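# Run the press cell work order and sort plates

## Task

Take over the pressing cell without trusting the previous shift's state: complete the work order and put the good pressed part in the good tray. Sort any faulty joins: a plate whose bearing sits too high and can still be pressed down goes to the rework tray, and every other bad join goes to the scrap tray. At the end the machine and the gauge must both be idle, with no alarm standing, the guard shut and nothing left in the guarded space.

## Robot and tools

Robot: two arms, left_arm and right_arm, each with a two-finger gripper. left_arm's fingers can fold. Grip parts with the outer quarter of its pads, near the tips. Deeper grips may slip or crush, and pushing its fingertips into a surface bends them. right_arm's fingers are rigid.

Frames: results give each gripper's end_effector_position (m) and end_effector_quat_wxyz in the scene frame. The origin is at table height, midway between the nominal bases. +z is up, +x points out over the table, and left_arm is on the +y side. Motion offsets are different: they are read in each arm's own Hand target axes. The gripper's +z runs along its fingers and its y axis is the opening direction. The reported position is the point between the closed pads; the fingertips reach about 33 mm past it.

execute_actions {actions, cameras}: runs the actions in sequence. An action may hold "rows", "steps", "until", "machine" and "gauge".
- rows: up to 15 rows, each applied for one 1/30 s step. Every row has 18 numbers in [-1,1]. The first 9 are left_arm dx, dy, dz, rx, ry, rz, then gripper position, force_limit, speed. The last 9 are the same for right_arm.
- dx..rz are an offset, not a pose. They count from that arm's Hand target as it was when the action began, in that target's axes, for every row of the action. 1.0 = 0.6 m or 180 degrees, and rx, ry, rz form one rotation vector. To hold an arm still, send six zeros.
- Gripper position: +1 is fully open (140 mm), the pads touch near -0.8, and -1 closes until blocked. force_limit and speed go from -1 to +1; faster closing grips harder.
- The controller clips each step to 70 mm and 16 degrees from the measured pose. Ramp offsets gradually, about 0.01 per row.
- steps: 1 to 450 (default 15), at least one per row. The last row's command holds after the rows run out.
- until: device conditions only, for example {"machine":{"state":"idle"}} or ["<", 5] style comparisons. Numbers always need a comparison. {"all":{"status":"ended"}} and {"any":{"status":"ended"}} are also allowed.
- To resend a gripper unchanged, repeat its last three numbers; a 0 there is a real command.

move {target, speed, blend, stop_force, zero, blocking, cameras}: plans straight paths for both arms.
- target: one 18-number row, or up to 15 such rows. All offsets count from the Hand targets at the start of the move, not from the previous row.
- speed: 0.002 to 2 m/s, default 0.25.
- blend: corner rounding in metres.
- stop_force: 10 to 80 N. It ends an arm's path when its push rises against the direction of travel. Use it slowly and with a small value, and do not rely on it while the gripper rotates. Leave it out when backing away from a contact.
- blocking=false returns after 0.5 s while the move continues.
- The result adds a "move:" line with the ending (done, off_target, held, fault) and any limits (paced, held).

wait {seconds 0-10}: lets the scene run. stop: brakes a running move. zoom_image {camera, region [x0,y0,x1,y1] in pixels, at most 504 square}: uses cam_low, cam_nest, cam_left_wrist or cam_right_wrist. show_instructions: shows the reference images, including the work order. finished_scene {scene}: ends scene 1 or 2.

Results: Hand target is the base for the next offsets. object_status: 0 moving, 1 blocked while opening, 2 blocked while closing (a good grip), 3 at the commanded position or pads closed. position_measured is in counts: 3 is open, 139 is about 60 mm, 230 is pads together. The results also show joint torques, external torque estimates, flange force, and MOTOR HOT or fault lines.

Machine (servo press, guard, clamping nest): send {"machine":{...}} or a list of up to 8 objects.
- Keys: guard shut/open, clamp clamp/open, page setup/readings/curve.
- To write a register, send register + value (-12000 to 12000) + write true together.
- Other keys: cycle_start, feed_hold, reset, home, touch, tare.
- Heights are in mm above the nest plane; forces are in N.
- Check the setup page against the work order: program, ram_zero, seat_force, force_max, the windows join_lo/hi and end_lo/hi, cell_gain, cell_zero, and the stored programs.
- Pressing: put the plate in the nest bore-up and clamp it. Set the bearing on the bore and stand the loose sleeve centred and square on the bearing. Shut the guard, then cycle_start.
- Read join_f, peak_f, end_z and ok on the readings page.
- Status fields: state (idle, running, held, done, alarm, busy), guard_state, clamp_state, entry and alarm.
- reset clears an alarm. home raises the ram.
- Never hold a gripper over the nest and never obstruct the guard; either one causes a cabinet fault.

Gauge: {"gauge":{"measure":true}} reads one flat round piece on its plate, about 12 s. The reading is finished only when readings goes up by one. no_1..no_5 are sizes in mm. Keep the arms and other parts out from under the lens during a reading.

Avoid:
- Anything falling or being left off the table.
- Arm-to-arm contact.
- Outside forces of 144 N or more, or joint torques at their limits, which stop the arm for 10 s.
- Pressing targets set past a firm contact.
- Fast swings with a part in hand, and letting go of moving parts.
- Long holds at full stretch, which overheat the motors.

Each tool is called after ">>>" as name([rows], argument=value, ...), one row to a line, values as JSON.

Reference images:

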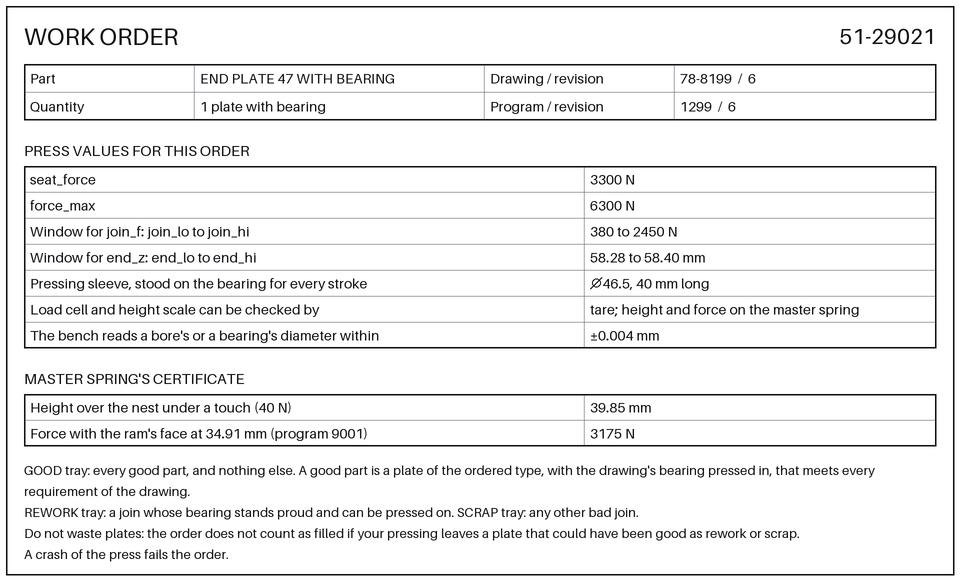

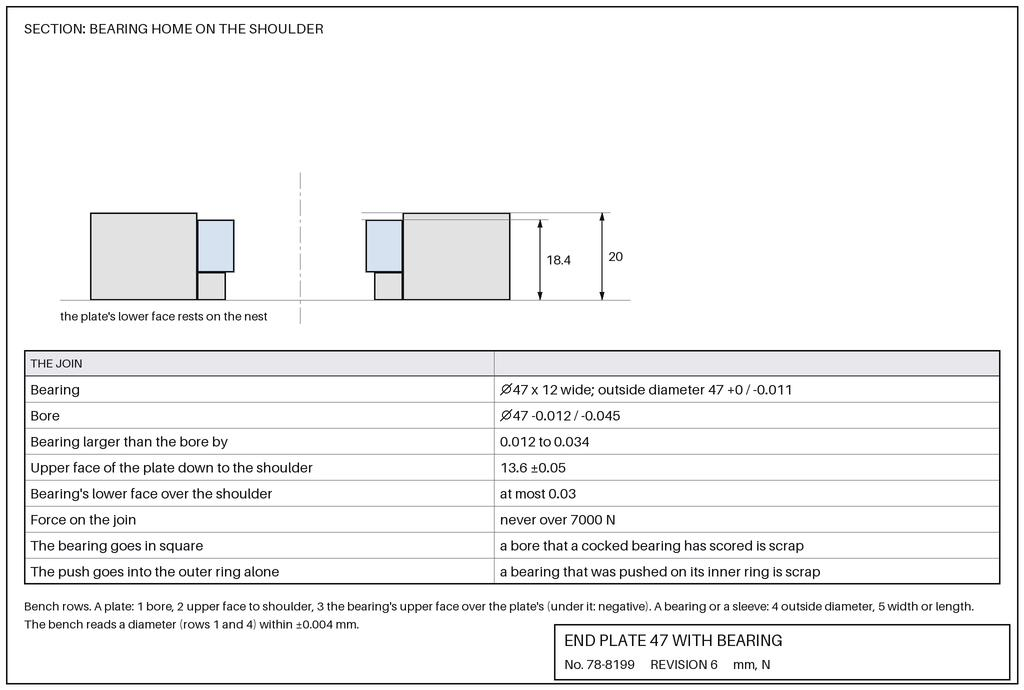

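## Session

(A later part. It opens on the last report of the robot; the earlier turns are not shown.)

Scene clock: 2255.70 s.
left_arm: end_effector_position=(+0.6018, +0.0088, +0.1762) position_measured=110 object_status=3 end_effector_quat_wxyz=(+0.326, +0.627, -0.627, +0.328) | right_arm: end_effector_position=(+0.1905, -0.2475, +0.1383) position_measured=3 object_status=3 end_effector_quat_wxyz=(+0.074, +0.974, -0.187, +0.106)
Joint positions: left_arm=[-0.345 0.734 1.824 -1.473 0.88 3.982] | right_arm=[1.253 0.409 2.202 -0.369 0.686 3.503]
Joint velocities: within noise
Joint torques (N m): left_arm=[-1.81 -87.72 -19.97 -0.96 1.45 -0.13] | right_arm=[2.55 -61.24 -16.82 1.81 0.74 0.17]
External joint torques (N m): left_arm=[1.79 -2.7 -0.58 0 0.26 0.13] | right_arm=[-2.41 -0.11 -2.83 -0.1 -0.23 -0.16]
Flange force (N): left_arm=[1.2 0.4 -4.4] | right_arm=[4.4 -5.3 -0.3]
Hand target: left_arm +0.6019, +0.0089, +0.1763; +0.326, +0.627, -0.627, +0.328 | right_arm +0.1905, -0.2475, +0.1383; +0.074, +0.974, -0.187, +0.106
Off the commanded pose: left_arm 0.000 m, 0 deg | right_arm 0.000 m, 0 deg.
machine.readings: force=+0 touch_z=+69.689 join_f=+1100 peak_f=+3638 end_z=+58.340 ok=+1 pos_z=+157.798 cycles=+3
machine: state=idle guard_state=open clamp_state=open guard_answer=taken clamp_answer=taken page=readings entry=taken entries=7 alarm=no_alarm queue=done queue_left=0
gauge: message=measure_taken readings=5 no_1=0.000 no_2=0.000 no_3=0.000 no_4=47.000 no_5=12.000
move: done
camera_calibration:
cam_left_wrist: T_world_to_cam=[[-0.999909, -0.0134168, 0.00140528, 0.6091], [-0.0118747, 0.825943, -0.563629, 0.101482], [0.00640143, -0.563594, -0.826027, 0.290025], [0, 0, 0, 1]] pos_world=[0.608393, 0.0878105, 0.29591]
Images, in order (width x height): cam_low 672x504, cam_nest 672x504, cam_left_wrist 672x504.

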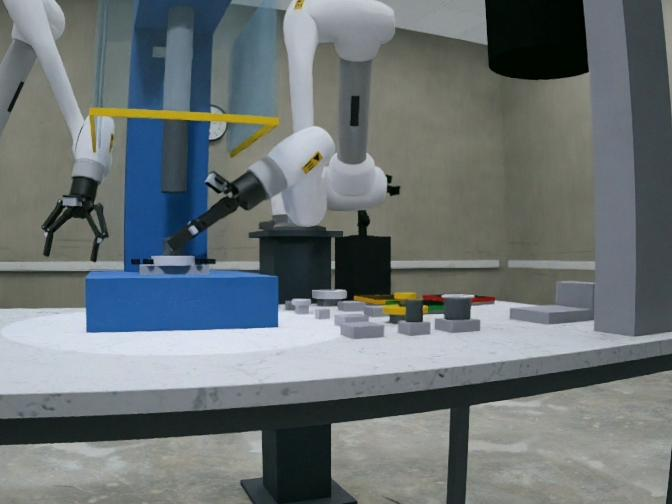

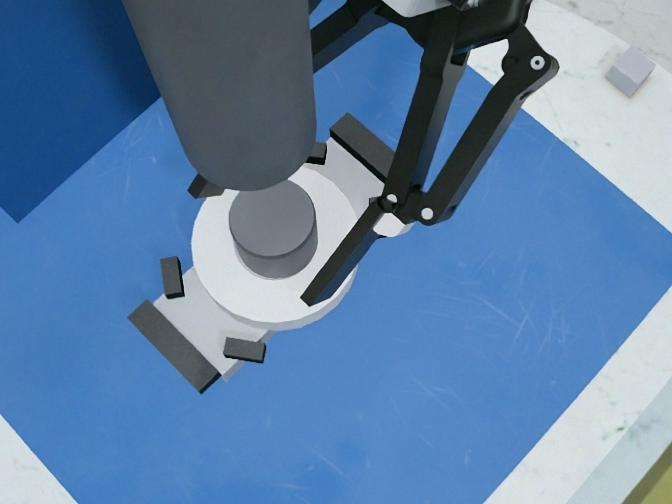

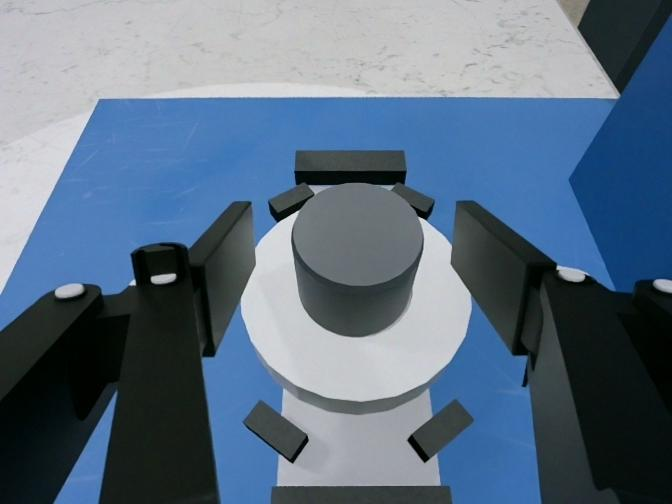

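>>> execute_actions([
  {"rows":[[0,0,0,0,0,0,-1,-0.02,-1,0,0,0,0,0,0,1,1,1]],"steps":80},
], cameras=[])

>>> move([
  [0.0164,0,-0.0115,0,0,0,-1,-0.02,-1,0,0,0,0,0,0,1,1,1],
  [0.03,0,-0.021,0,0,0,-1,-0.02,-1,0,0,0,0,0,0,1,1,1],
  [-0.0535,0,-0.1888,0,0,0,-1,-0.02,-1,0,0,0,0,0,0,1,1,1],
  [-0.2262,-0.0087,-0.3915,0,0,0,-1,-0.02,-1,0,0,0,0,0,0,1,1,1],
  [-0.424,-0.0087,-0.2528,0,0,0,-1,-0.02,-1,0,0,0,0,0,0,1,1,1],
], speed=[0.02,0.06,0.15,0.2,0.12], blend=[0,0.005,0.02,0.03,0], cameras=["cam_nest","cam_left_wrist","cam_low"])

Scene clock: 2279.57 s.
left_arm: end_effector_position=(+0.6019, +0.0089, +0.1763) position_measured=161 object_status=2 end_effector_quat_wxyz=(+0.326, +0.627, -0.627, +0.328) | right_arm: end_effector_position=(+0.1905, -0.2475, +0.1383) position_measured=3 object_status=3 end_effector_quat_wxyz=(+0.074, +0.974, -0.187, +0.106)
Joint positions: left_arm=[-0.344 0.734 1.824 -1.473 0.88 3.982] | right_arm=[1.253 0.409 2.202 -0.369 0.686 3.503]
Joint velocities: within noise
Joint torques (N m): left_arm=[-2.02 -85.3 -19.16 -0.65 0.86 -0.07] | right_arm=[2.43 -61.39 -16.83 1.75 0.7 0.16]
External joint torques (N m): left_arm=[1.81 -4.81 -1.26 -0.31 0.85 0.07] | right_arm=[-2.2 0.29 -2.71 -0.04 -0.19 -0.15]
Flange force (N): left_arm=[3.3 0.9 -6.3] | right_arm=[3.8 -5.6 0.2]
Hand target: left_arm +0.6019, +0.0089, +0.1763; +0.326, +0.627, -0.627, +0.328 | right_arm +0.1905, -0.2475, +0.1383; +0.074, +0.974, -0.187, +0.106
Off the commanded pose: left_arm 0.000 m, 0 deg | right_arm 0.000 m, 0 deg.
machine.readings: force=+0 touch_z=+69.689 join_f=+1100 peak_f=+3638 end_z=+58.340 ok=+1 pos_z=+157.798 cycles=+3
machine: state=idle guard_state=open clamp_state=open guard_answer=taken clamp_answer=taken page=readings entry=taken entries=7 alarm=no_alarm queue=done queue_left=0
gauge: message=measure_taken readings=5 no_1=0.000 no_2=0.000 no_3=0.000 no_4=47.000 no_5=12.000
No camera images: "cameras" was empty.

Scene clock: 2283.40 s.
left_arm: end_effector_position=(+0.6070, +0.2790, +0.0548) position_measured=161 object_status=2 end_effector_quat_wxyz=(+0.326, +0.627, -0.627, +0.328) | right_arm: end_effector_position=(+0.1905, -0.2475, +0.1383) position_measured=3 object_status=3 end_effector_quat_wxyz=(+0.074, +0.974, -0.187, +0.106)
Joint positions: left_arm=[0.034 0.893 1.858 -1.293 1.019 4.251] | right_arm=[1.253 0.409 2.202 -0.369 0.686 3.503]
Joint velocities: within noise
Joint torques (N m): left_arm=[-2.51 -94.44 -12.64 -1.1 3.16 -0.14] | right_arm=[2.24 -61.36 -16.94 1.78 0.74 0.16]
External joint torques (N m): left_arm=[2.31 1.1 0.38 0.66 -1.09 0.14] | right_arm=[-2.14 0.37 -2.66 -0.08 -0.24 -0.16]
Flange force (N): left_arm=[-3.4 0.3 -2.0] | right_arm=[3.7 -5.5 0.5]
Hand target: left_arm +0.6070, +0.2790, +0.0547; +0.326, +0.627, -0.627, +0.328 | right_arm +0.1905, -0.2475, +0.1383; +0.074, +0.974, -0.187, +0.106
Off the commanded pose: left_arm 0.000 m, 0 deg | right_arm 0.000 m, 0 deg.
machine.readings: force=+0 touch_z=+69.689 join_f=+1100 peak_f=+3638 end_z=+58.340 ok=+1 pos_z=+157.798 cycles=+3
machine: state=idle guard_state=open clamp_state=open guard_answer=taken clamp_answer=taken page=readings entry=taken entries=7 alarm=no_alarm queue=done queue_left=0
gauge: message=measure_taken readings=5 no_1=0.000 no_2=0.000 no_3=0.000 no_4=47.000 no_5=12.000
move: done
camera_calibration:
cam_left_wrist: T_world_to_cam=[[-0.999907, -0.0135559, 0.00137976, 0.618149], [-0.0119752, 0.825941, -0.563629, -0.190045], [0.00650091, -0.563593, -0.826027, 0.341851], [0, 0, 0, 1]] pos_world=[0.613593, 0.35801, 0.17441]
Images, in order (width x height): cam_low 672x504, cam_nest 672x504, cam_left_wrist 672x504.

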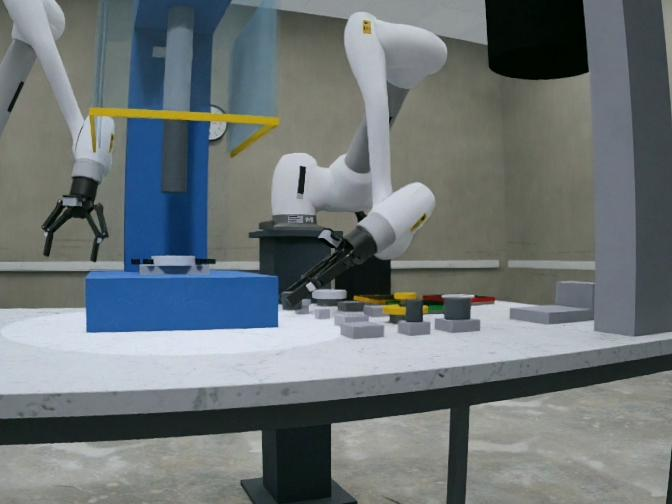

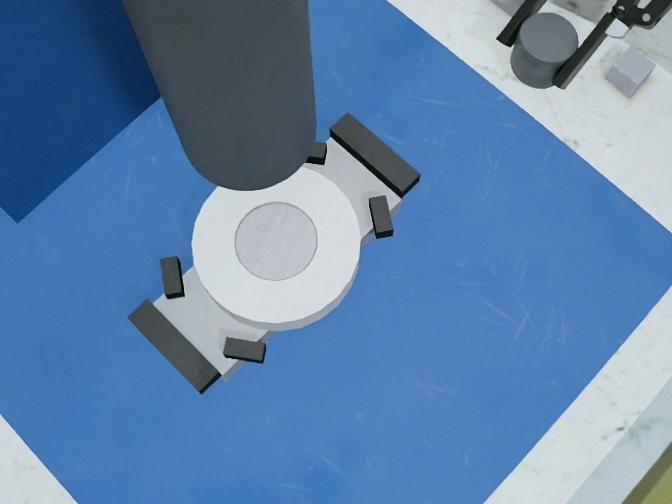

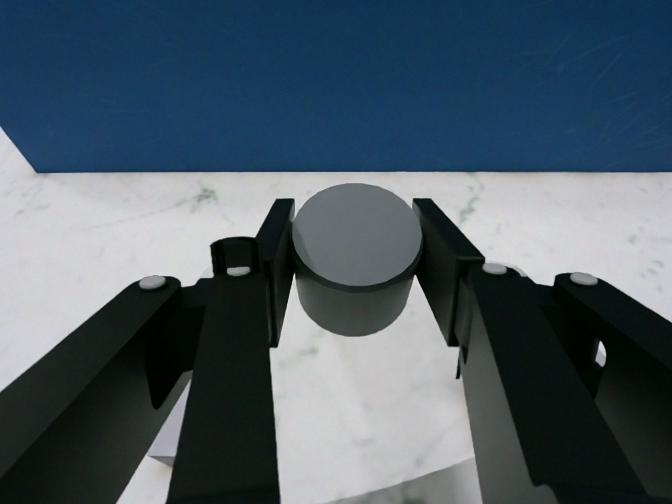

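>>> move(target=[-0.03,0,0.021,0,0,0,-1,-0.02,-1,0,0,0,0,0,0,1,1,1], speed=0.015, stop_force=10, cameras=[])

>>> execute_actions([
  {"rows":[[0.0004,0,-0.0003,0,0,0,-1,-0.02,-1,0,0,0,0,0,0,1,1,1]],"steps":12},
  {"rows":[[0,0,0,0,0,0,0.15,-0.02,-0.9,0,0,0,0,0,0,1,1,1]],"steps":60},
], cameras=["cam_left_wrist"])

Scene clock: 2292.70 s.
left_arm: end_effector_position=(+0.6071, +0.2789, +0.0371) position_measured=161 object_status=2 end_effector_quat_wxyz=(+0.326, +0.627, -0.627, +0.328) | right_arm: end_effector_position=(+0.1905, -0.2475, +0.1383) position_measured=3 object_status=3 end_effector_quat_wxyz=(+0.074, +0.974, -0.187, +0.106)
Joint positions: left_arm=[0.034 0.92 1.85 -1.306 1.014 4.274] | right_arm=[1.253 0.409 2.202 -0.369 0.686 3.503]
Joint velocities: within noise
Joint torques (N m): left_arm=[-3.03 -84.23 -10.86 -0.27 -1.67 -0.02] | right_arm=[2.24 -61.46 -16.82 1.77 0.73 0.23]
External joint torques (N m): left_arm=[2.84 -10.1 -0.52 -0.16 3.76 0.02] | right_arm=[-2.13 0.07 -2.88 -0.06 -0.23 -0.23]
Flange force (N): left_arm=[10.4 3.8 -14.0] | right_arm=[3.9 -5.6 -0.2]
Hand target: left_arm +0.6071, +0.2790, +0.0371; +0.326, +0.627, -0.627, +0.328 (not the last commanded pose) | right_arm +0.1905, -0.2475, +0.1383; +0.074, +0.974, -0.187, +0.106
Off the commanded pose: left_arm 0.004 m, 0 deg | right_arm 0.000 m, 0 deg.
machine.readings: force=+0 touch_z=+69.689 join_f=+1100 peak_f=+3638 end_z=+58.340 ok=+1 pos_z=+157.798 cycles=+3
machine: state=idle guard_state=open clamp_state=open guard_answer=taken clamp_answer=taken page=readings entry=taken entries=7 alarm=no_alarm queue=done queue_left=0
gauge: message=measure_taken readings=5 no_1=0.000 no_2=0.000 no_3=0.000 no_4=47.000 no_5=12.000
move: contact (left_arm)
No camera images: "cameras" was empty.

Scene clock: 2295.30 s.
left_arm: end_effector_position=(+0.6071, +0.2790, +0.0374) position_measured=110 object_status=3 end_effector_quat_wxyz=(+0.326, +0.627, -0.627, +0.328) | right_arm: end_effector_position=(+0.1905, -0.2475, +0.1383) position_measured=3 object_status=3 end_effector_quat_wxyz=(+0.074, +0.974, -0.187, +0.106)
Joint positions: left_arm=[0.034 0.92 1.85 -1.305 1.014 4.274] | right_arm=[1.253 0.409 2.202 -0.369 0.686 3.503]
Joint velocities: within noise
Joint torques (N m): left_arm=[-1.79 -91.22 -10.34 -0.31 1.85 -0.03] | right_arm=[2.59 -61.66 -17.01 1.78 0.74 0.2]
External joint torques (N m): left_arm=[1.64 -2.9 -1 -0.12 0.22 0.03] | right_arm=[-2.44 0.46 -2.65 -0.07 -0.23 -0.19]
External joint torques at the end of the 1st action: left_arm=[2.66 -2.58 -1.25 -0.23 0.01 0.04] | right_arm=[-2.09 0.08 -2.83 -0.08 -0.21 -0.2]
Flange force (N): left_arm=[2.0 -0.2 -4.2] | right_arm=[4.2 -5.7 0.7]
Flange force at the end of the 1st action (N): left_arm=[0.6 -0.7 -4.8] | right_arm=[3.8 -5.5 -0.2]
Hand target: left_arm +0.6071, +0.2790, +0.0374; +0.326, +0.627, -0.627, +0.328 | right_arm +0.1905, -0.2475, +0.1383; +0.074, +0.974, -0.187, +0.106
Off the commanded pose: left_arm 0.000 m, 0 deg | right_arm 0.000 m, 0 deg.
machine.readings: force=+0 touch_z=+69.689 join_f=+1100 peak_f=+3638 end_z=+58.340 ok=+1 pos_z=+157.798 cycles=+3
machine: state=idle guard_state=open clamp_state=open guard_answer=taken clamp_answer=taken page=readings entry=taken entries=7 alarm=no_alarm queue=done queue_left=0
gauge: message=measure_taken readings=5 no_1=0.000 no_2=0.000 no_3=0.000 no_4=47.000 no_5=12.000
camera_calibration:
cam_left_wrist: T_world_to_cam=[[-0.999908, -0.0134735, 0.00132599, 0.618152], [-0.0118753, 0.825817, -0.563813, -0.199784], [0.00650148, -0.563777, -0.825902, 0.327607], [0, 0, 0, 1]] pos_world=[0.613593, 0.358011, 0.15711]
Images, in order (width x height): cam_left_wrist 672x504.

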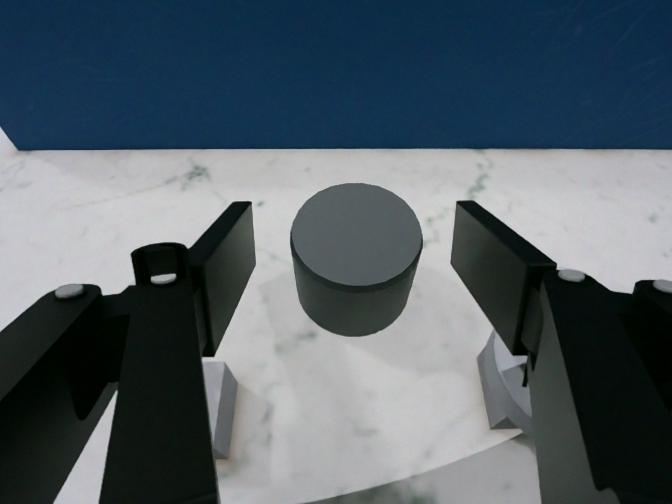

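>>> move([
  [0,0,-0.1,0,0,0,0.15,-0.02,-0.9,0,0,0,0,0,0,1,1,1],
  [0.2701,0.0083,-0.232,0,0,0,0.15,-0.02,-0.9,0,0,0,0,0,0,1,1,1],
], speed=[0.1,0.25], blend=[0.02,0], cameras=[])

>>> move([
  [0.1429,0.0022,0.219,0,0,0,0.74,-0.02,-0.5,0,0,0,0,0,0,1,1,1],
  [0.1428,0.0022,0.5015,0,0,0,0.74,-0.02,-0.5,0,0,0,0,0,0,1,1,1],
], speed=[0.2,0.08], blend=[0.02,0], cameras=["cam_left_wrist","cam_nest"])

Scene clock: 2318.10 s.
left_arm: end_effector_position=(+0.6015, +0.3002, +0.2500) position_measured=110 object_status=3 end_effector_quat_wxyz=(+0.326, +0.627, -0.627, +0.328) | right_arm: end_effector_position=(+0.1905, -0.2475, +0.1383) position_measured=3 object_status=3 end_effector_quat_wxyz=(+0.074, +0.974, -0.187, +0.106)
Joint positions: left_arm=[0.065 0.603 1.883 -1.134 1.127 3.976] | right_arm=[1.253 0.409 2.202 -0.369 0.686 3.503]
Joint velocities: within noise
Joint torques (N m): left_arm=[-1.91 -79.89 -22.31 -0.36 1.52 -0.05] | right_arm=[2.72 -61.45 -16.88 1.77 0.71 0.16]
External joint torques (N m): left_arm=[1.98 -1.58 0.08 0.09 0.18 0.04] | right_arm=[-2.46 0.26 -2.76 -0.05 -0.2 -0.16]
Flange force (N): left_arm=[0.1 1.9 -3.7] | right_arm=[4.3 -5.6 0.3]
Hand target: left_arm +0.6016, +0.3002, +0.2500; +0.326, +0.627, -0.627, +0.328 | right_arm +0.1905, -0.2475, +0.1383; +0.074, +0.974, -0.187, +0.106
Off the commanded pose: left_arm 0.000 m, 0 deg | right_arm 0.000 m, 0 deg.
machine.readings: force=+0 touch_z=+69.689 join_f=+1100 peak_f=+3638 end_z=+58.340 ok=+1 pos_z=+157.798 cycles=+3
machine: state=idle guard_state=open clamp_state=open guard_answer=taken clamp_answer=taken page=readings entry=taken entries=7 alarm=no_alarm queue=done queue_left=0
gauge: message=measure_taken readings=5 no_1=0.000 no_2=0.000 no_3=0.000 no_4=47.000 no_5=12.000
move: done
No camera images: "cameras" was empty.

Scene clock: 2321.30 s.
left_arm: end_effector_position=(+0.6009, +0.0044, +0.1478) position_measured=36 object_status=3 end_effector_quat_wxyz=(+0.326, +0.627, -0.627, +0.328) | right_arm: end_effector_position=(+0.1905, -0.2475, +0.1383) position_measured=3 object_status=3 end_effector_quat_wxyz=(+0.074, +0.974, -0.187, +0.106)
Joint positions: left_arm=[-0.351 0.775 1.821 -1.51 0.874 4.031] | right_arm=[1.253 0.409 2.202 -0.369 0.686 3.503]
Joint velocities: within noise
Joint torques (N m): left_arm=[-2.16 -89.32 -18.72 -0.93 1.61 -0.12] | right_arm=[2.54 -61.55 -16.84 1.74 0.75 0.11]
External joint torques (N m): left_arm=[1.93 -2.38 0.01 -0.03 0.16 0.12] | right_arm=[-2.56 0.9 -2.68 -0.04 -0.24 -0.11]
Flange force (N): left_arm=[0.7 1.2 -4.5] | right_arm=[4.1 -6.2 1.4]
Hand target: left_arm +0.6009, +0.0045, +0.1478; +0.326, +0.627, -0.627, +0.328 | right_arm +0.1905, -0.2475, +0.1383; +0.074, +0.974, -0.187, +0.106
Off the commanded pose: left_arm 0.000 m, 0 deg | right_arm 0.000 m, 0 deg.
machine.readings: force=+0 touch_z=+69.689 join_f=+1100 peak_f=+3638 end_z=+58.340 ok=+1 pos_z=+157.798 cycles=+3
machine: state=idle guard_state=open clamp_state=open guard_answer=taken clamp_answer=taken page=readings entry=taken entries=7 alarm=no_alarm queue=done queue_left=0
gauge: message=measure_taken readings=5 no_1=0.000 no_2=0.000 no_3=0.000 no_4=47.000 no_5=12.000
move: done
camera_calibration:
cam_left_wrist: T_world_to_cam=[[-0.999908, -0.0134735, 0.00132599, 0.608207], [-0.0118753, 0.825817, -0.563813, 0.0891016], [0.00650148, -0.563777, -0.825902, 0.26393], [0, 0, 0, 1]] pos_world=[0.607493, 0.0834106, 0.26741]
Images, in order (width x height): cam_nest 672x504, cam_left_wrist 672x504.

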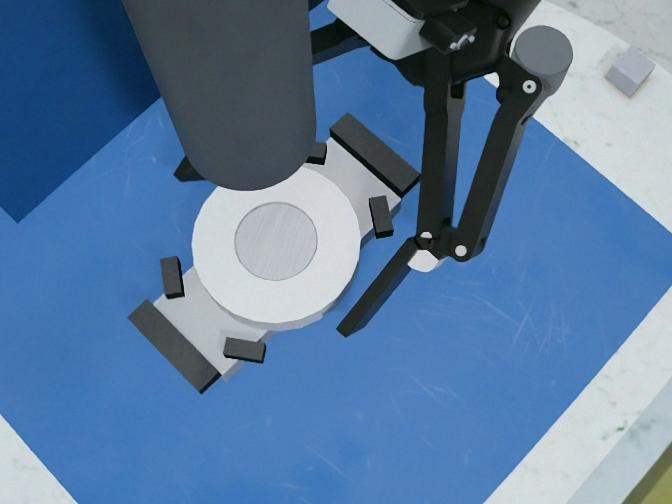

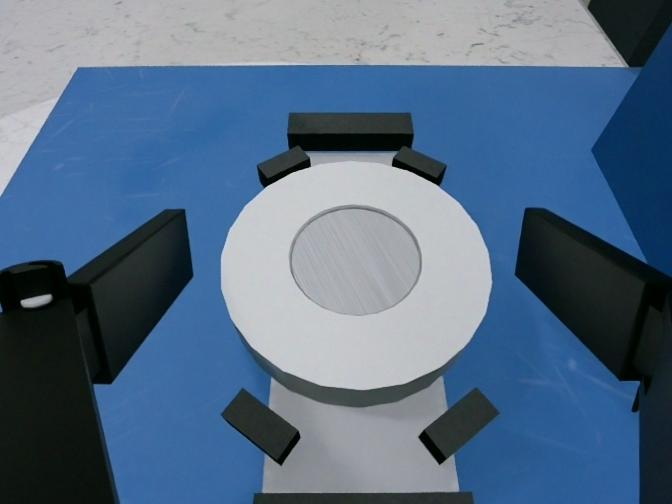

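>>> execute_actions([
  {"rows":[[0,0,0,0,0,0,-1,-0.02,-1,0,0,0,0,0,0,1,1,1]],"steps":70},
], cameras=[])

>>> move([
  [0.0137,0,-0.0096,0,0,0,-1,-0.02,-1,0,0,0,0,0,0,1,1,1],
  [0.0614,0,-0.043,0,0,0,-1,-0.02,-1,0,0,0,0,0,0,1,1,1],
  [-0.0148,0,-0.2454,0,0,0,-1,-0.02,-1,0,0,0,0,0,0,1,1,1],
  [-0.1345,0,-0.5685,0,0,0,-1,-0.02,-1,0,0,0,0,0,0,1,1,1],
], speed=[0.02,0.06,0.12,0.25], blend=[0,0.005,0.03,0], cameras=["cam_nest","cam_left_wrist"])

Scene clock: 2339.83 s.
left_arm: end_effector_position=(+0.6009, +0.0045, +0.1478) position_measured=83 object_status=2 end_effector_quat_wxyz=(+0.326, +0.627, -0.627, +0.328) | right_arm: end_effector_position=(+0.1905, -0.2475, +0.1383) position_measured=3 object_status=3 end_effector_quat_wxyz=(+0.074, +0.974, -0.187, +0.106)
Joint positions: left_arm=[-0.351 0.775 1.821 -1.51 0.874 4.031] | right_arm=[1.253 0.409 2.202 -0.369 0.686 3.503]
Joint velocities: within noise
Joint torques (N m): left_arm=[-4.56 -83.76 -17.03 -0.61 0.32 -0.14] | right_arm=[2.65 -61.5 -16.89 1.78 0.75 0.13]
External joint torques (N m): left_arm=[4.51 -8.22 -1.87 -0.36 1.45 0.14] | right_arm=[-2.32 -0.02 -2.84 -0.06 -0.25 -0.13]
Flange force (N): left_arm=[4.7 0.9 -12.5] | right_arm=[4.1 -5.4 -0.2]
Hand target: left_arm +0.6009, +0.0045, +0.1478; +0.326, +0.627, -0.627, +0.328 | right_arm +0.1905, -0.2475, +0.1383; +0.074, +0.974, -0.187, +0.106
Off the commanded pose: left_arm 0.000 m, 0 deg | right_arm 0.000 m, 0 deg.
machine.readings: force=+0 touch_z=+69.689 join_f=+1100 peak_f=+3638 end_z=+58.340 ok=+1 pos_z=+157.798 cycles=+3
machine: state=idle guard_state=open clamp_state=open guard_answer=taken clamp_answer=taken page=readings entry=taken entries=7 alarm=no_alarm queue=done queue_left=0
gauge: message=measure_taken readings=5 no_1=0.000 no_2=0.000 no_3=0.000 no_4=47.000 no_5=12.000
No camera images: "cameras" was empty.

Scene clock: 2343.17 s.
left_arm: end_effector_position=(+0.6001, +0.3303, +0.2772) position_measured=83 object_status=2 end_effector_quat_wxyz=(+0.326, +0.627, -0.627, +0.328) | right_arm: end_effector_position=(+0.1905, -0.2475, +0.1383) position_measured=3 object_status=3 end_effector_quat_wxyz=(+0.074, +0.974, -0.187, +0.106)
Joint positions: left_arm=[0.109 0.57 1.871 -1.088 1.171 3.945] | right_arm=[1.253 0.409 2.202 -0.369 0.686 3.503]
Joint velocities: within noise
Joint torques (N m): left_arm=[-2.22 -80.14 -25.37 -0.84 2.3 -0.1] | right_arm=[2.65 -61.65 -16.9 1.77 0.76 0.18]
External joint torques (N m): left_arm=[2.12 -0.33 1.35 0.66 -0.64 0.1] | right_arm=[-2.47 0.51 -2.74 -0.05 -0.26 -0.18]
Flange force (N): left_arm=[-1.7 3.6 -2.1] | right_arm=[4.2 -5.9 0.8]
Hand target: left_arm +0.6001, +0.3303, +0.2771; +0.326, +0.627, -0.627, +0.328 | right_arm +0.1905, -0.2475, +0.1383; +0.074, +0.974, -0.187, +0.106
Off the commanded pose: left_arm 0.000 m, 0 deg | right_arm 0.000 m, 0 deg.
machine.readings: force=+0 touch_z=+69.689 join_f=+1100 peak_f=+3638 end_z=+58.340 ok=+1 pos_z=+157.798 cycles=+3
machine: state=idle guard_state=open clamp_state=open guard_answer=taken clamp_answer=taken page=readings entry=taken entries=7 alarm=no_alarm queue=done queue_left=0
gauge: message=measure_taken readings=5 no_1=0.000 no_2=0.000 no_3=0.000 no_4=47.000 no_5=12.000
move: done
camera_calibration:
cam_left_wrist: T_world_to_cam=[[-0.999908, -0.0135303, 0.0012437, 0.611682], [-0.0118758, 0.825817, -0.563814, -0.107083], [0.00660147, -0.563776, -0.825901, 0.554481], [0, 0, 0, 1]] pos_world=[0.606693, 0.409311, 0.39681]
Images, in order (width x height): cam_nest 672x504, cam_left_wrist 672x504.

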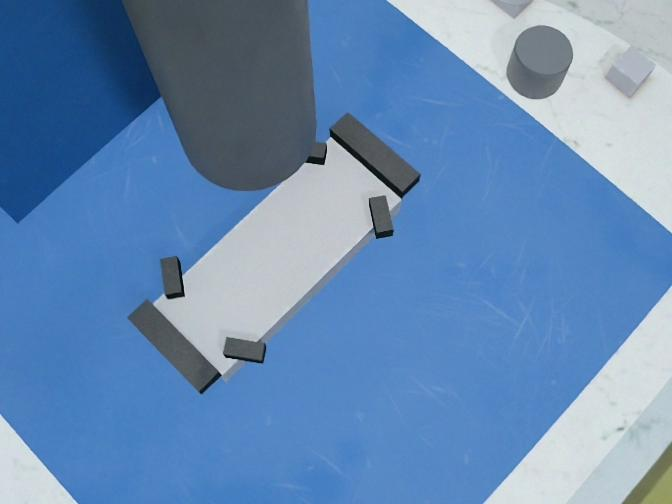

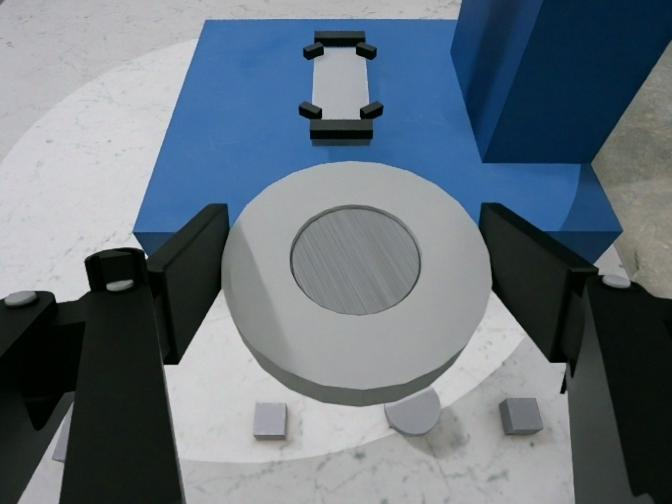

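>>> move([
  [-0.2335,-0.2498,-0.2835,0.4095,0,-0.287,-1,-0.02,-1,0,0,0,0,0,0,1,1,1],
  [-0.321,-0.4165,-0.263,0.6247,0,-0.4378,-1,-0.02,-1,0,0,0,0,0,0,1,1,1],
], speed=0.3, blend=[0.03,0], cameras=[])

>>> move([
  [0.0237,0.0482,0.1208,0.1943,0,-0.1362,-1,-0.02,-1,0,0,0,0,0,0,1,1,1],
  [0.0165,-0.1158,0.3428,0.1943,0,-0.1362,-1,-0.02,-1,0,0,0,0,0,0,1,1,1],
], speed=0.2, blend=[0.03,0], cameras=["cam_left_wrist","cam_low"])

Scene clock: 2366.17 s.
left_arm: end_effector_position=(+0.8498, +0.5703, +0.2103) position_measured=83 object_status=2 end_effector_quat_wxyz=(-0.185, +0.812, +0.357, +0.423) | right_arm: end_effector_position=(+0.1905, -0.2475, +0.1383) position_measured=3 object_status=3 end_effector_quat_wxyz=(+0.074, +0.974, -0.187, +0.106)
Joint positions: left_arm=[-0.206 0.729 1.733 -4.768 0.788 5.582] | right_arm=[1.253 0.409 2.202 -0.369 0.686 3.503]
Joint velocities: within noise
Joint torques (N m): left_arm=[-2.5 -102.02 -33.04 1.97 2.03 -0.12] | right_arm=[2.45 -61.11 -16.97 1.74 0.74 0.15]
External joint torques (N m): left_arm=[2.31 1.6 2.16 -0.57 -0.57 0.12] | right_arm=[-2.26 0.12 -2.57 -0.03 -0.23 -0.14]
Flange force (N): left_arm=[-0.3 -3.4 1.8] | right_arm=[4.0 -5.1 0.1]
Hand target: left_arm +0.8498, +0.5703, +0.2103; -0.185, +0.812, +0.357, +0.423 | right_arm +0.1905, -0.2475, +0.1383; +0.074, +0.974, -0.187, +0.106
Off the commanded pose: left_arm 0.000 m, 0 deg | right_arm 0.000 m, 0 deg.
machine.readings: force=+0 touch_z=+69.689 join_f=+1100 peak_f=+3638 end_z=+58.340 ok=+1 pos_z=+157.798 cycles=+3
machine: state=idle guard_state=open clamp_state=open guard_answer=taken clamp_answer=taken page=readings entry=taken entries=7 alarm=no_alarm queue=done queue_left=0
gauge: message=measure_taken readings=5 no_1=0.000 no_2=0.000 no_3=0.000 no_4=47.000 no_5=12.000
move: done
No camera images: "cameras" was empty.

Scene clock: 2369.20 s.
left_arm: end_effector_position=(+0.9167, +0.7456, +0.1003) position_measured=83 object_status=2 end_effector_quat_wxyz=(-0.326, +0.626, +0.628, +0.326) | right_arm: end_effector_position=(+0.1905, -0.2475, +0.1383) position_measured=3 object_status=3 end_effector_quat_wxyz=(+0.074, +0.974, -0.187, +0.106)
Joint positions: left_arm=[-0.05 1.139 1.089 -5.249 1.255 5.691] | right_arm=[1.253 0.409 2.202 -0.369 0.686 3.503]
Joint velocities: within noise
Joint torques (N m): left_arm=[-2.36 -131.93 -37.43 4.37 1.69 -0.08] | right_arm=[2.28 -61.14 -16.95 1.78 0.76 0.15]
External joint torques (N m): left_arm=[2.26 1.91 1.98 -0.82 -0.42 0.07] | right_arm=[-2.19 -0.06 -2.71 -0.08 -0.25 -0.14]
Flange force (N): left_arm=[0.1 -3.5 2.7] | right_arm=[4.0 -5.1 -0.2]
Hand target: left_arm +0.9168, +0.7454, +0.1003; -0.326, +0.626, +0.628, +0.326 | right_arm +0.1905, -0.2475, +0.1383; +0.074, +0.974, -0.187, +0.106
Off the commanded pose: left_arm 0.000 m, 0 deg | right_arm 0.000 m, 0 deg.
machine.readings: force=+0 touch_z=+69.689 join_f=+1100 peak_f=+3638 end_z=+58.340 ok=+1 pos_z=+157.798 cycles=+3
machine: state=idle guard_state=open clamp_state=open guard_answer=taken clamp_answer=taken page=readings entry=taken entries=7 alarm=no_alarm queue=done queue_left=0
gauge: message=measure_taken readings=5 no_1=0.000 no_2=0.000 no_3=0.000 no_4=47.000 no_5=12.000
move: done
camera_calibration:
cam_left_wrist: T_world_to_cam=[[0.999881, 0.0141564, 0.00613407, -0.920286], [0.0151562, -0.826954, -0.562065, 0.66142], [-0.00288421, 0.562091, -0.82707, -0.190181], [0, 0, 0, 1]] pos_world=[0.909603, 0.666891, 0.220113]
Images, in order (width x height): cam_low 672x504, cam_left_wrist 672x504.

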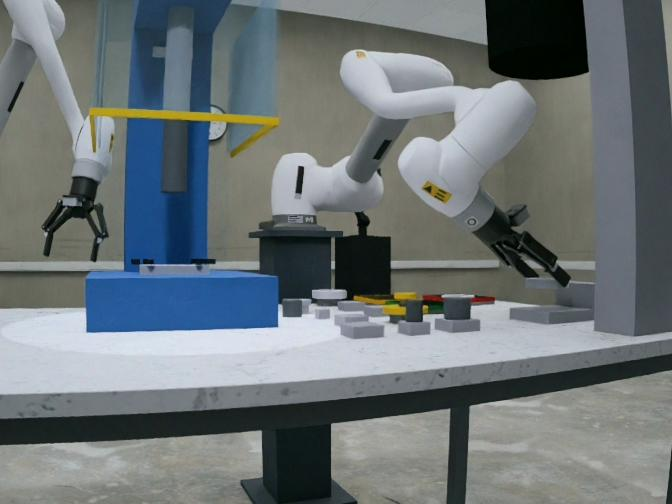

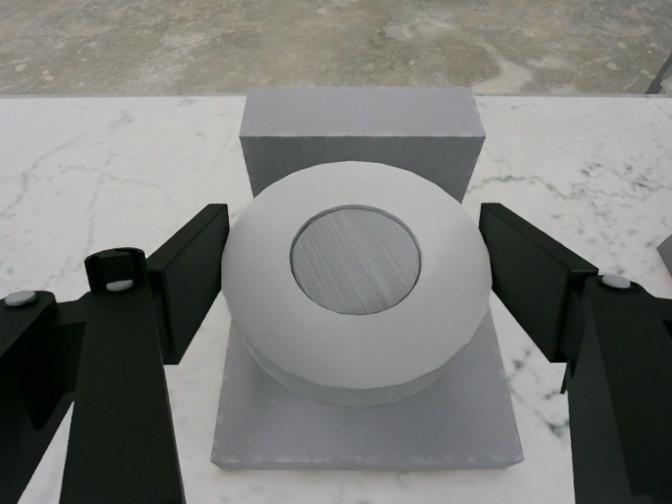

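>>> move(target=[-0.0723,0,0.0507,0,0,0,-1,-0.02,-1,0,0,0,0,0,0,1,1,1], speed=0.022, stop_force=12, cameras=[])

>>> execute_actions([
  {"rows":[[0.001,0,-0.0007,0,0,0,-1,-0.02,-1,0,0,0,0,0,0,1,1,1]],"steps":8},
  {"rows":[[0,0,0,0,0,0,0.74,-0.02,-0.6,0,0,0,0,0,0,1,1,1]],"steps":30},
], cameras=[])

>>> move(target=[0,0,-0.33,0,0,0,0.74,-0.02,-0.6,0,0,0,0,0,0,1,1,1], speed=0.25, cameras=[])

>>> execute_actions([
  {"gauge":{"measure":true},"steps":450,"until":{"gauge":{"readings":[">=",6]}}},
], cameras=["cam_left_wrist"])

Scene clock: 2381.23 s.
left_arm: end_effector_position=(+0.9170, +0.7454, +0.0535) position_measured=83 object_status=2 end_effector_quat_wxyz=(-0.326, +0.626, +0.628, +0.327) | right_arm: end_effector_position=(+0.1905, -0.2475, +0.1383) position_measured=3 object_status=3 end_effector_quat_wxyz=(+0.074, +0.974, -0.187, +0.106)
Joint positions: left_arm=[-0.05 1.192 1.073 -5.238 1.236 5.657] | right_arm=[1.253 0.409 2.202 -0.369 0.686 3.503]
Joint velocities: within noise
Joint torques (N m): left_arm=[-1.92 -110.28 -28.19 -0.13 -2.87 -0.17] | right_arm=[2.51 -61.55 -17.04 1.78 0.8 0.2]
External joint torques (N m): left_arm=[2.02 -21.39 -6.51 3.56 4.21 0.17] | right_arm=[-2.18 -0.21 -2.65 -0.06 -0.29 -0.2]
Flange force (N): left_arm=[19.8 -6.3 -12.3] | right_arm=[4.1 -4.8 -0.3]
Hand target: left_arm +0.9170, +0.7454, +0.0535; -0.326, +0.626, +0.628, +0.327 (not the last commanded pose) | right_arm +0.1905, -0.2475, +0.1383; +0.074, +0.974, -0.187, +0.106
Off the commanded pose: left_arm 0.006 m, 0 deg | right_arm 0.000 m, 0 deg.
machine.readings: force=+0 touch_z=+69.689 join_f=+1100 peak_f=+3638 end_z=+58.340 ok=+1 pos_z=+157.798 cycles=+3
machine: state=idle guard_state=open clamp_state=open guard_answer=taken clamp_answer=taken page=readings entry=taken entries=7 alarm=no_alarm queue=done queue_left=0
gauge: message=measure_taken readings=5 no_1=0.000 no_2=0.000 no_3=0.000 no_4=47.000 no_5=12.000
move: contact (left_arm)
No camera images: "cameras" was empty.

Scene clock: 2382.70 s.
left_arm: end_effector_position=(+0.9170, +0.7454, +0.0543) position_measured=36 object_status=3 end_effector_quat_wxyz=(-0.326, +0.626, +0.628, +0.327) | right_arm: end_effector_position=(+0.1905, -0.2475, +0.1383) position_measured=3 object_status=3 end_effector_quat_wxyz=(+0.074, +0.974, -0.187, +0.106)
Joint positions: left_arm=[-0.05 1.192 1.073 -5.238 1.236 5.657] | right_arm=[1.253 0.409 2.202 -0.369 0.686 3.503]
Joint velocities: within noise
Joint torques (N m): left_arm=[-2.28 -129.77 -34.76 3.27 1.2 -0.07] | right_arm=[2.34 -61.37 -16.72 1.79 0.76 0.2]
External joint torques (N m): left_arm=[2.1 -1.53 0.14 0.14 0.13 0.07] | right_arm=[-2.29 0.55 -2.9 -0.08 -0.26 -0.2]
External joint torques at the end of the 1st action: left_arm=[3.36 -2.66 -0.71 0.62 0.18 0.16] | right_arm=[-2.03 0.39 -2.79 -0.04 -0.26 -0.21]
Flange force (N): left_arm=[2.8 -2.3 0.7] | right_arm=[3.9 -6.2 0.7]
Flange force at the end of the 1st action (N): left_arm=[4.4 -1.1 1.3] | right_arm=[3.5 -5.8 0.3]
Hand target: left_arm +0.9170, +0.7454, +0.0543; -0.326, +0.626, +0.628, +0.327 | right_arm +0.1905, -0.2475, +0.1383; +0.074, +0.974, -0.187, +0.106
Off the commanded pose: left_arm 0.000 m, 0 deg | right_arm 0.000 m, 0 deg.
machine.readings: force=+0 touch_z=+69.689 join_f=+1100 peak_f=+3638 end_z=+58.340 ok=+1 pos_z=+157.798 cycles=+3
machine: state=idle guard_state=open clamp_state=open guard_answer=taken clamp_answer=taken page=readings entry=taken entries=7 alarm=no_alarm queue=done queue_left=0
gauge: message=measure_taken readings=5 no_1=0.000 no_2=0.000 no_3=0.000 no_4=47.000 no_5=12.000
No camera images: "cameras" was empty.

Scene clock: 2383.83 s.
left_arm: end_effector_position=(+0.9170, +0.5832, +0.1681) position_measured=36 object_status=3 end_effector_quat_wxyz=(-0.326, +0.626, +0.628, +0.327) | right_arm: end_effector_position=(+0.1905, -0.2475, +0.1383) position_measured=3 object_status=3 end_effector_quat_wxyz=(+0.074, +0.974, -0.187, +0.106)
Joint positions: left_arm=[-0.209 1.094 1.041 -5.342 1.414 5.697] | right_arm=[1.253 0.409 2.202 -0.369 0.686 3.503]
Joint velocities: within noise
Joint torques (N m): left_arm=[-2.55 -128.31 -37.34 3.97 1.08 -0.03] | right_arm=[2.57 -61.43 -16.81 1.77 0.78 0.18]
External joint torques (N m): left_arm=[2.5 -1.39 0.24 0.07 0.16 0.03] | right_arm=[-2.31 -0.11 -2.86 -0.06 -0.27 -0.17]
Flange force (N): left_arm=[2.9 -2.3 1.5] | right_arm=[4.2 -5.3 -0.3]
Hand target: left_arm +0.9170, +0.5833, +0.1680; -0.326, +0.626, +0.628, +0.327 | right_arm +0.1905, -0.2475, +0.1383; +0.074, +0.974, -0.187, +0.106
Off the commanded pose: left_arm 0.000 m, 0 deg | right_arm 0.000 m, 0 deg.
machine.readings: force=+0 touch_z=+69.689 join_f=+1100 peak_f=+3638 end_z=+58.340 ok=+1 pos_z=+157.798 cycles=+3
machine: state=idle guard_state=open clamp_state=open guard_answer=taken clamp_answer=taken page=readings entry=taken entries=7 alarm=no_alarm queue=done queue_left=0
gauge: message=measure_taken readings=5 no_1=0.000 no_2=0.000 no_3=0.000 no_4=47.000 no_5=12.000
move: done
No camera images: "cameras" was empty.

Scene clock: 2396.03 s.
left_arm: end_effector_position=(+0.9170, +0.5833, +0.1680) position_measured=36 object_status=3 end_effector_quat_wxyz=(-0.326, +0.626, +0.628, +0.327) | right_arm: end_effector_position=(+0.1905, -0.2475, +0.1383) position_measured=3 object_status=3 end_effector_quat_wxyz=(+0.074, +0.974, -0.187, +0.106)
Joint positions: left_arm=[-0.209 1.094 1.041 -5.342 1.414 5.697] | right_arm=[1.253 0.409 2.202 -0.369 0.686 3.503]
Joint velocities: within noise
Joint torques (N m): left_arm=[-2.48 -127.86 -37.45 3.93 1.05 -0.12] | right_arm=[2.27 -61.26 -16.99 1.74 0.75 0.2]
External joint torques (N m): left_arm=[2.17 -1.64 0.48 0.09 0.2 0.12] | right_arm=[-2.22 0.31 -2.56 -0.04 -0.24 -0.2]
Flange force (N): left_arm=[3.1 -3.3 1.2] | right_arm=[3.9 -5.3 0.4]
Hand target: left_arm +0.9170, +0.5833, +0.1680; -0.326, +0.626, +0.628, +0.327 | right_arm +0.1905, -0.2475, +0.1383; +0.074, +0.974, -0.187, +0.106
Tool commands: left_gripper/position=+0.74 left_gripper/force_limit=-0.02 left_gripper/speed=-0.6 right_gripper/position=+1.0 right_gripper/force_limit=+1.0 right_gripper/speed=+1.0
Off the commanded pose: left_arm 0.000 m, 0 deg | right_arm 0.000 m, 0 deg.
machine.readings: force=+0 touch_z=+69.689 join_f=+1100 peak_f=+3638 end_z=+58.340 ok=+1 pos_z=+157.798 cycles=+3
machine: state=idle guard_state=open clamp_state=open guard_answer=taken clamp_answer=taken page=readings entry=taken entries=7 alarm=no_alarm queue=done queue_left=0
gauge: message=measure_taken readings=6 no_1=0.000 no_2=0.000 no_3=-1.603 no_4=0.000 no_5=0.000
camera_calibration:
cam_left_wrist: T_world_to_cam=[[0.999883, 0.0139028, 0.0063276, -0.918633], [0.0150547, -0.826833, -0.562246, 0.565336], [-0.00258491, 0.562276, -0.826946, -0.0433611], [0, 0, 0, 1]] pos_world=[0.909903, 0.504591, 0.287813]
Images, in order (width x height): cam_left_wrist 672x504.

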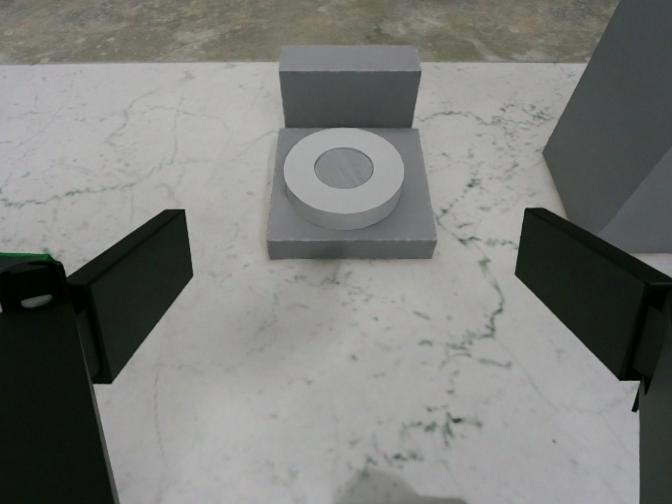

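>>> move(target=[0,0,0.33,0,0,0,0.74,-0.02,-0.6,0,0,0,0,0,0,1,1,1], speed=0.15, cameras=[])

>>> execute_actions([
  {"rows":[[0,0,0,0,0,0,-1,-0.02,-1,0,0,0,0,0,0,1,1,1]],"steps":65,"machine":{"guard":"shut"}},
], cameras=[])

>>> move([
  [0.01365,0,-0.0096,0,0,0,-1,-0.02,-1,0,0,0,0,0,0,1,1,1],
  [0.076,0,-0.0533,0,0,0,-1,-0.02,-1,0,0,0,0,0,0,1,1,1],
  [0.0789,0,-0.3105,0,0,0,-1,-0.02,-1,0,0,0,0,0,0,1,1,1],
  [0.0741,-0.5317,-0.3174,0,0,0,-1,-0.02,-1,0,0,0,0,0,0,1,1,1],
  [-0.1169,-0.5317,-0.1835,0,0,0,-1,-0.02,-1,0,0,0,0,0,0,1,1,1],
], speed=[0.03,0.12,0.2,0.3,0.15], blend=[0,0.02,0.03,0.03,0], cameras=["cam_left_wrist"])

Scene clock: 2415.97 s.
left_arm: end_effector_position=(+0.9170, +0.7456, +0.0543) position_measured=36 object_status=3 end_effector_quat_wxyz=(-0.326, +0.626, +0.628, +0.327) | right_arm: end_effector_position=(+0.1905, -0.2475, +0.1383) position_measured=3 object_status=3 end_effector_quat_wxyz=(+0.074, +0.974, -0.187, +0.106)
Joint positions: left_arm=[-0.05 1.192 1.073 -5.238 1.236 5.657] | right_arm=[1.253 0.409 2.202 -0.369 0.686 3.503]
Joint velocities: within noise
Joint torques (N m): left_arm=[-2.36 -129.38 -34.84 3.35 1.1 -0.07] | right_arm=[2.52 -61.33 -16.94 1.76 0.75 0.19]
External joint torques (N m): left_arm=[2.37 -1.85 0.32 0.04 0.22 0.07] | right_arm=[-2.38 0.1 -2.7 -0.05 -0.24 -0.19]
Flange force (N): left_arm=[3.3 -3.2 0.5] | right_arm=[4.3 -5.3 0.1]
Hand target: left_arm +0.9170, +0.7454, +0.0543; -0.326, +0.626, +0.628, +0.327 | right_arm +0.1905, -0.2475, +0.1383; +0.074, +0.974, -0.187, +0.106
Off the commanded pose: left_arm 0.000 m, 0 deg | right_arm 0.000 m, 0 deg.
machine.readings: force=+0 touch_z=+69.689 join_f=+1100 peak_f=+3638 end_z=+58.340 ok=+1 pos_z=+157.798 cycles=+3
machine: state=idle guard_state=open clamp_state=open guard_answer=taken clamp_answer=taken page=readings entry=taken entries=7 alarm=no_alarm queue=done queue_left=0
gauge: message=measure_taken readings=6 no_1=0.000 no_2=0.000 no_3=-1.603 no_4=0.000 no_5=0.000
move: done
No camera images: "cameras" was empty.

Scene clock: 2418.33 s.
left_arm: end_effector_position=(+0.9170, +0.7454, +0.0543) position_measured=83 object_status=2 end_effector_quat_wxyz=(-0.326, +0.626, +0.628, +0.327) | right_arm: end_effector_position=(+0.1905, -0.2475, +0.1383) position_measured=3 object_status=3 end_effector_quat_wxyz=(+0.074, +0.974, -0.187, +0.106)
Joint positions: left_arm=[-0.05 1.192 1.073 -5.238 1.236 5.657] | right_arm=[1.253 0.409 2.202 -0.369 0.686 3.503]
Joint velocities: within noise
Joint torques (N m): left_arm=[-0.38 -126.26 -34.37 3.35 0.35 -0.11] | right_arm=[2.54 -61.38 -16.86 1.76 0.7 0.19]
External joint torques (N m): left_arm=[0.31 -5.1 -0.22 0.07 0.98 0.11] | right_arm=[-2.42 0.3 -2.79 -0.05 -0.19 -0.18]
Flange force (N): left_arm=[5.1 -5.4 -3.7] | right_arm=[4.2 -5.7 0.3]
Hand target: left_arm +0.9170, +0.7454, +0.0543; -0.326, +0.626, +0.628, +0.327 | right_arm +0.1905, -0.2475, +0.1383; +0.074, +0.974, -0.187, +0.106
Off the commanded pose: left_arm 0.000 m, 0 deg | right_arm 0.000 m, 0 deg.
machine.readings: force=+0 touch_z=+69.689 join_f=+1100 peak_f=+3638 end_z=+58.340 ok=+1 pos_z=+157.798 cycles=+3
machine: state=idle guard_state=shut clamp_state=open guard_answer=taken clamp_answer=taken page=readings entry=taken entries=7 alarm=no_alarm queue=done queue_left=0
gauge: message=measure_taken readings=6 no_1=0.000 no_2=0.000 no_3=-1.603 no_4=0.000 no_5=0.000
No camera images: "cameras" was empty.

Scene clock: 2422.13 s.
left_arm: end_effector_position=(+0.5983, +0.6143, +0.0593) position_measured=83 object_status=2 end_effector_quat_wxyz=(-0.326, +0.626, +0.628, +0.327) | right_arm: end_effector_position=(+0.1905, -0.2475, +0.1383) position_measured=3 object_status=3 end_effector_quat_wxyz=(+0.074, +0.974, -0.187, +0.106)
Joint positions: left_arm=[-0.265 0.891 1.842 -5.216 1.117 5.149] | right_arm=[1.253 0.409 2.202 -0.369 0.686 3.503]
Joint velocities: within noise
Joint torques (N m): left_arm=[-2.04 -100.8 -19.97 2.05 2.92 -0.07] | right_arm=[2.5 -61.48 -16.87 1.77 0.68 0.16]
External joint torques (N m): left_arm=[2.11 0.26 0.48 -0.36 -0.85 0.06] | right_arm=[-2.43 0.08 -2.77 -0.06 -0.17 -0.15]
Flange force (N): left_arm=[1.4 -0.3 2.8] | right_arm=[4.3 -5.5 -0.1]
Hand target: left_arm +0.5982, +0.6144, +0.0593; -0.326, +0.626, +0.628, +0.327 | right_arm +0.1905, -0.2475, +0.1383; +0.074, +0.974, -0.187, +0.106
Off the commanded pose: left_arm 0.000 m, 0 deg | right_arm 0.000 m, 0 deg.
machine.readings: force=+0 touch_z=+69.689 join_f=+1100 peak_f=+3638 end_z=+58.340 ok=+1 pos_z=+157.798 cycles=+3
machine: state=idle guard_state=shut clamp_state=open guard_answer=taken clamp_answer=taken page=readings entry=taken entries=7 alarm=no_alarm queue=done queue_left=0
gauge: message=measure_taken readings=6 no_1=0.000 no_2=0.000 no_3=-1.603 no_4=0.000 no_5=0.000
move: done
camera_calibration:
cam_left_wrist: T_world_to_cam=[[0.999884, 0.0138461, 0.00640999, -0.599596], [0.0150542, -0.826834, -0.562245, 0.534513], [-0.00248491, 0.562276, -0.826946, -0.15159], [0, 0, 0, 1]] pos_world=[0.591103, 0.535491, 0.179013]
Images, in order (width x height): cam_left_wrist 672x504.

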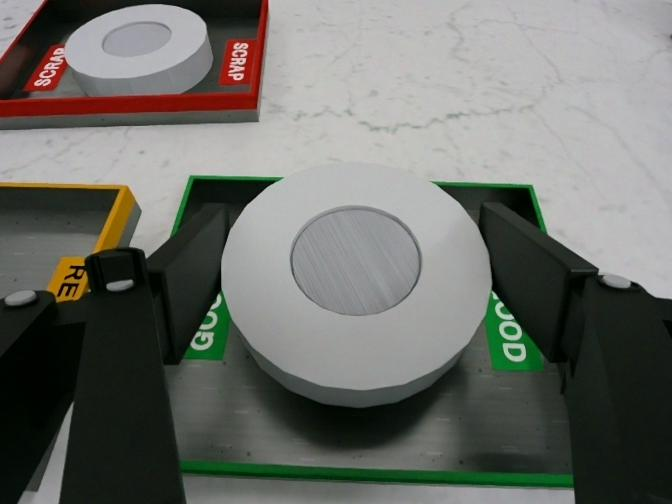

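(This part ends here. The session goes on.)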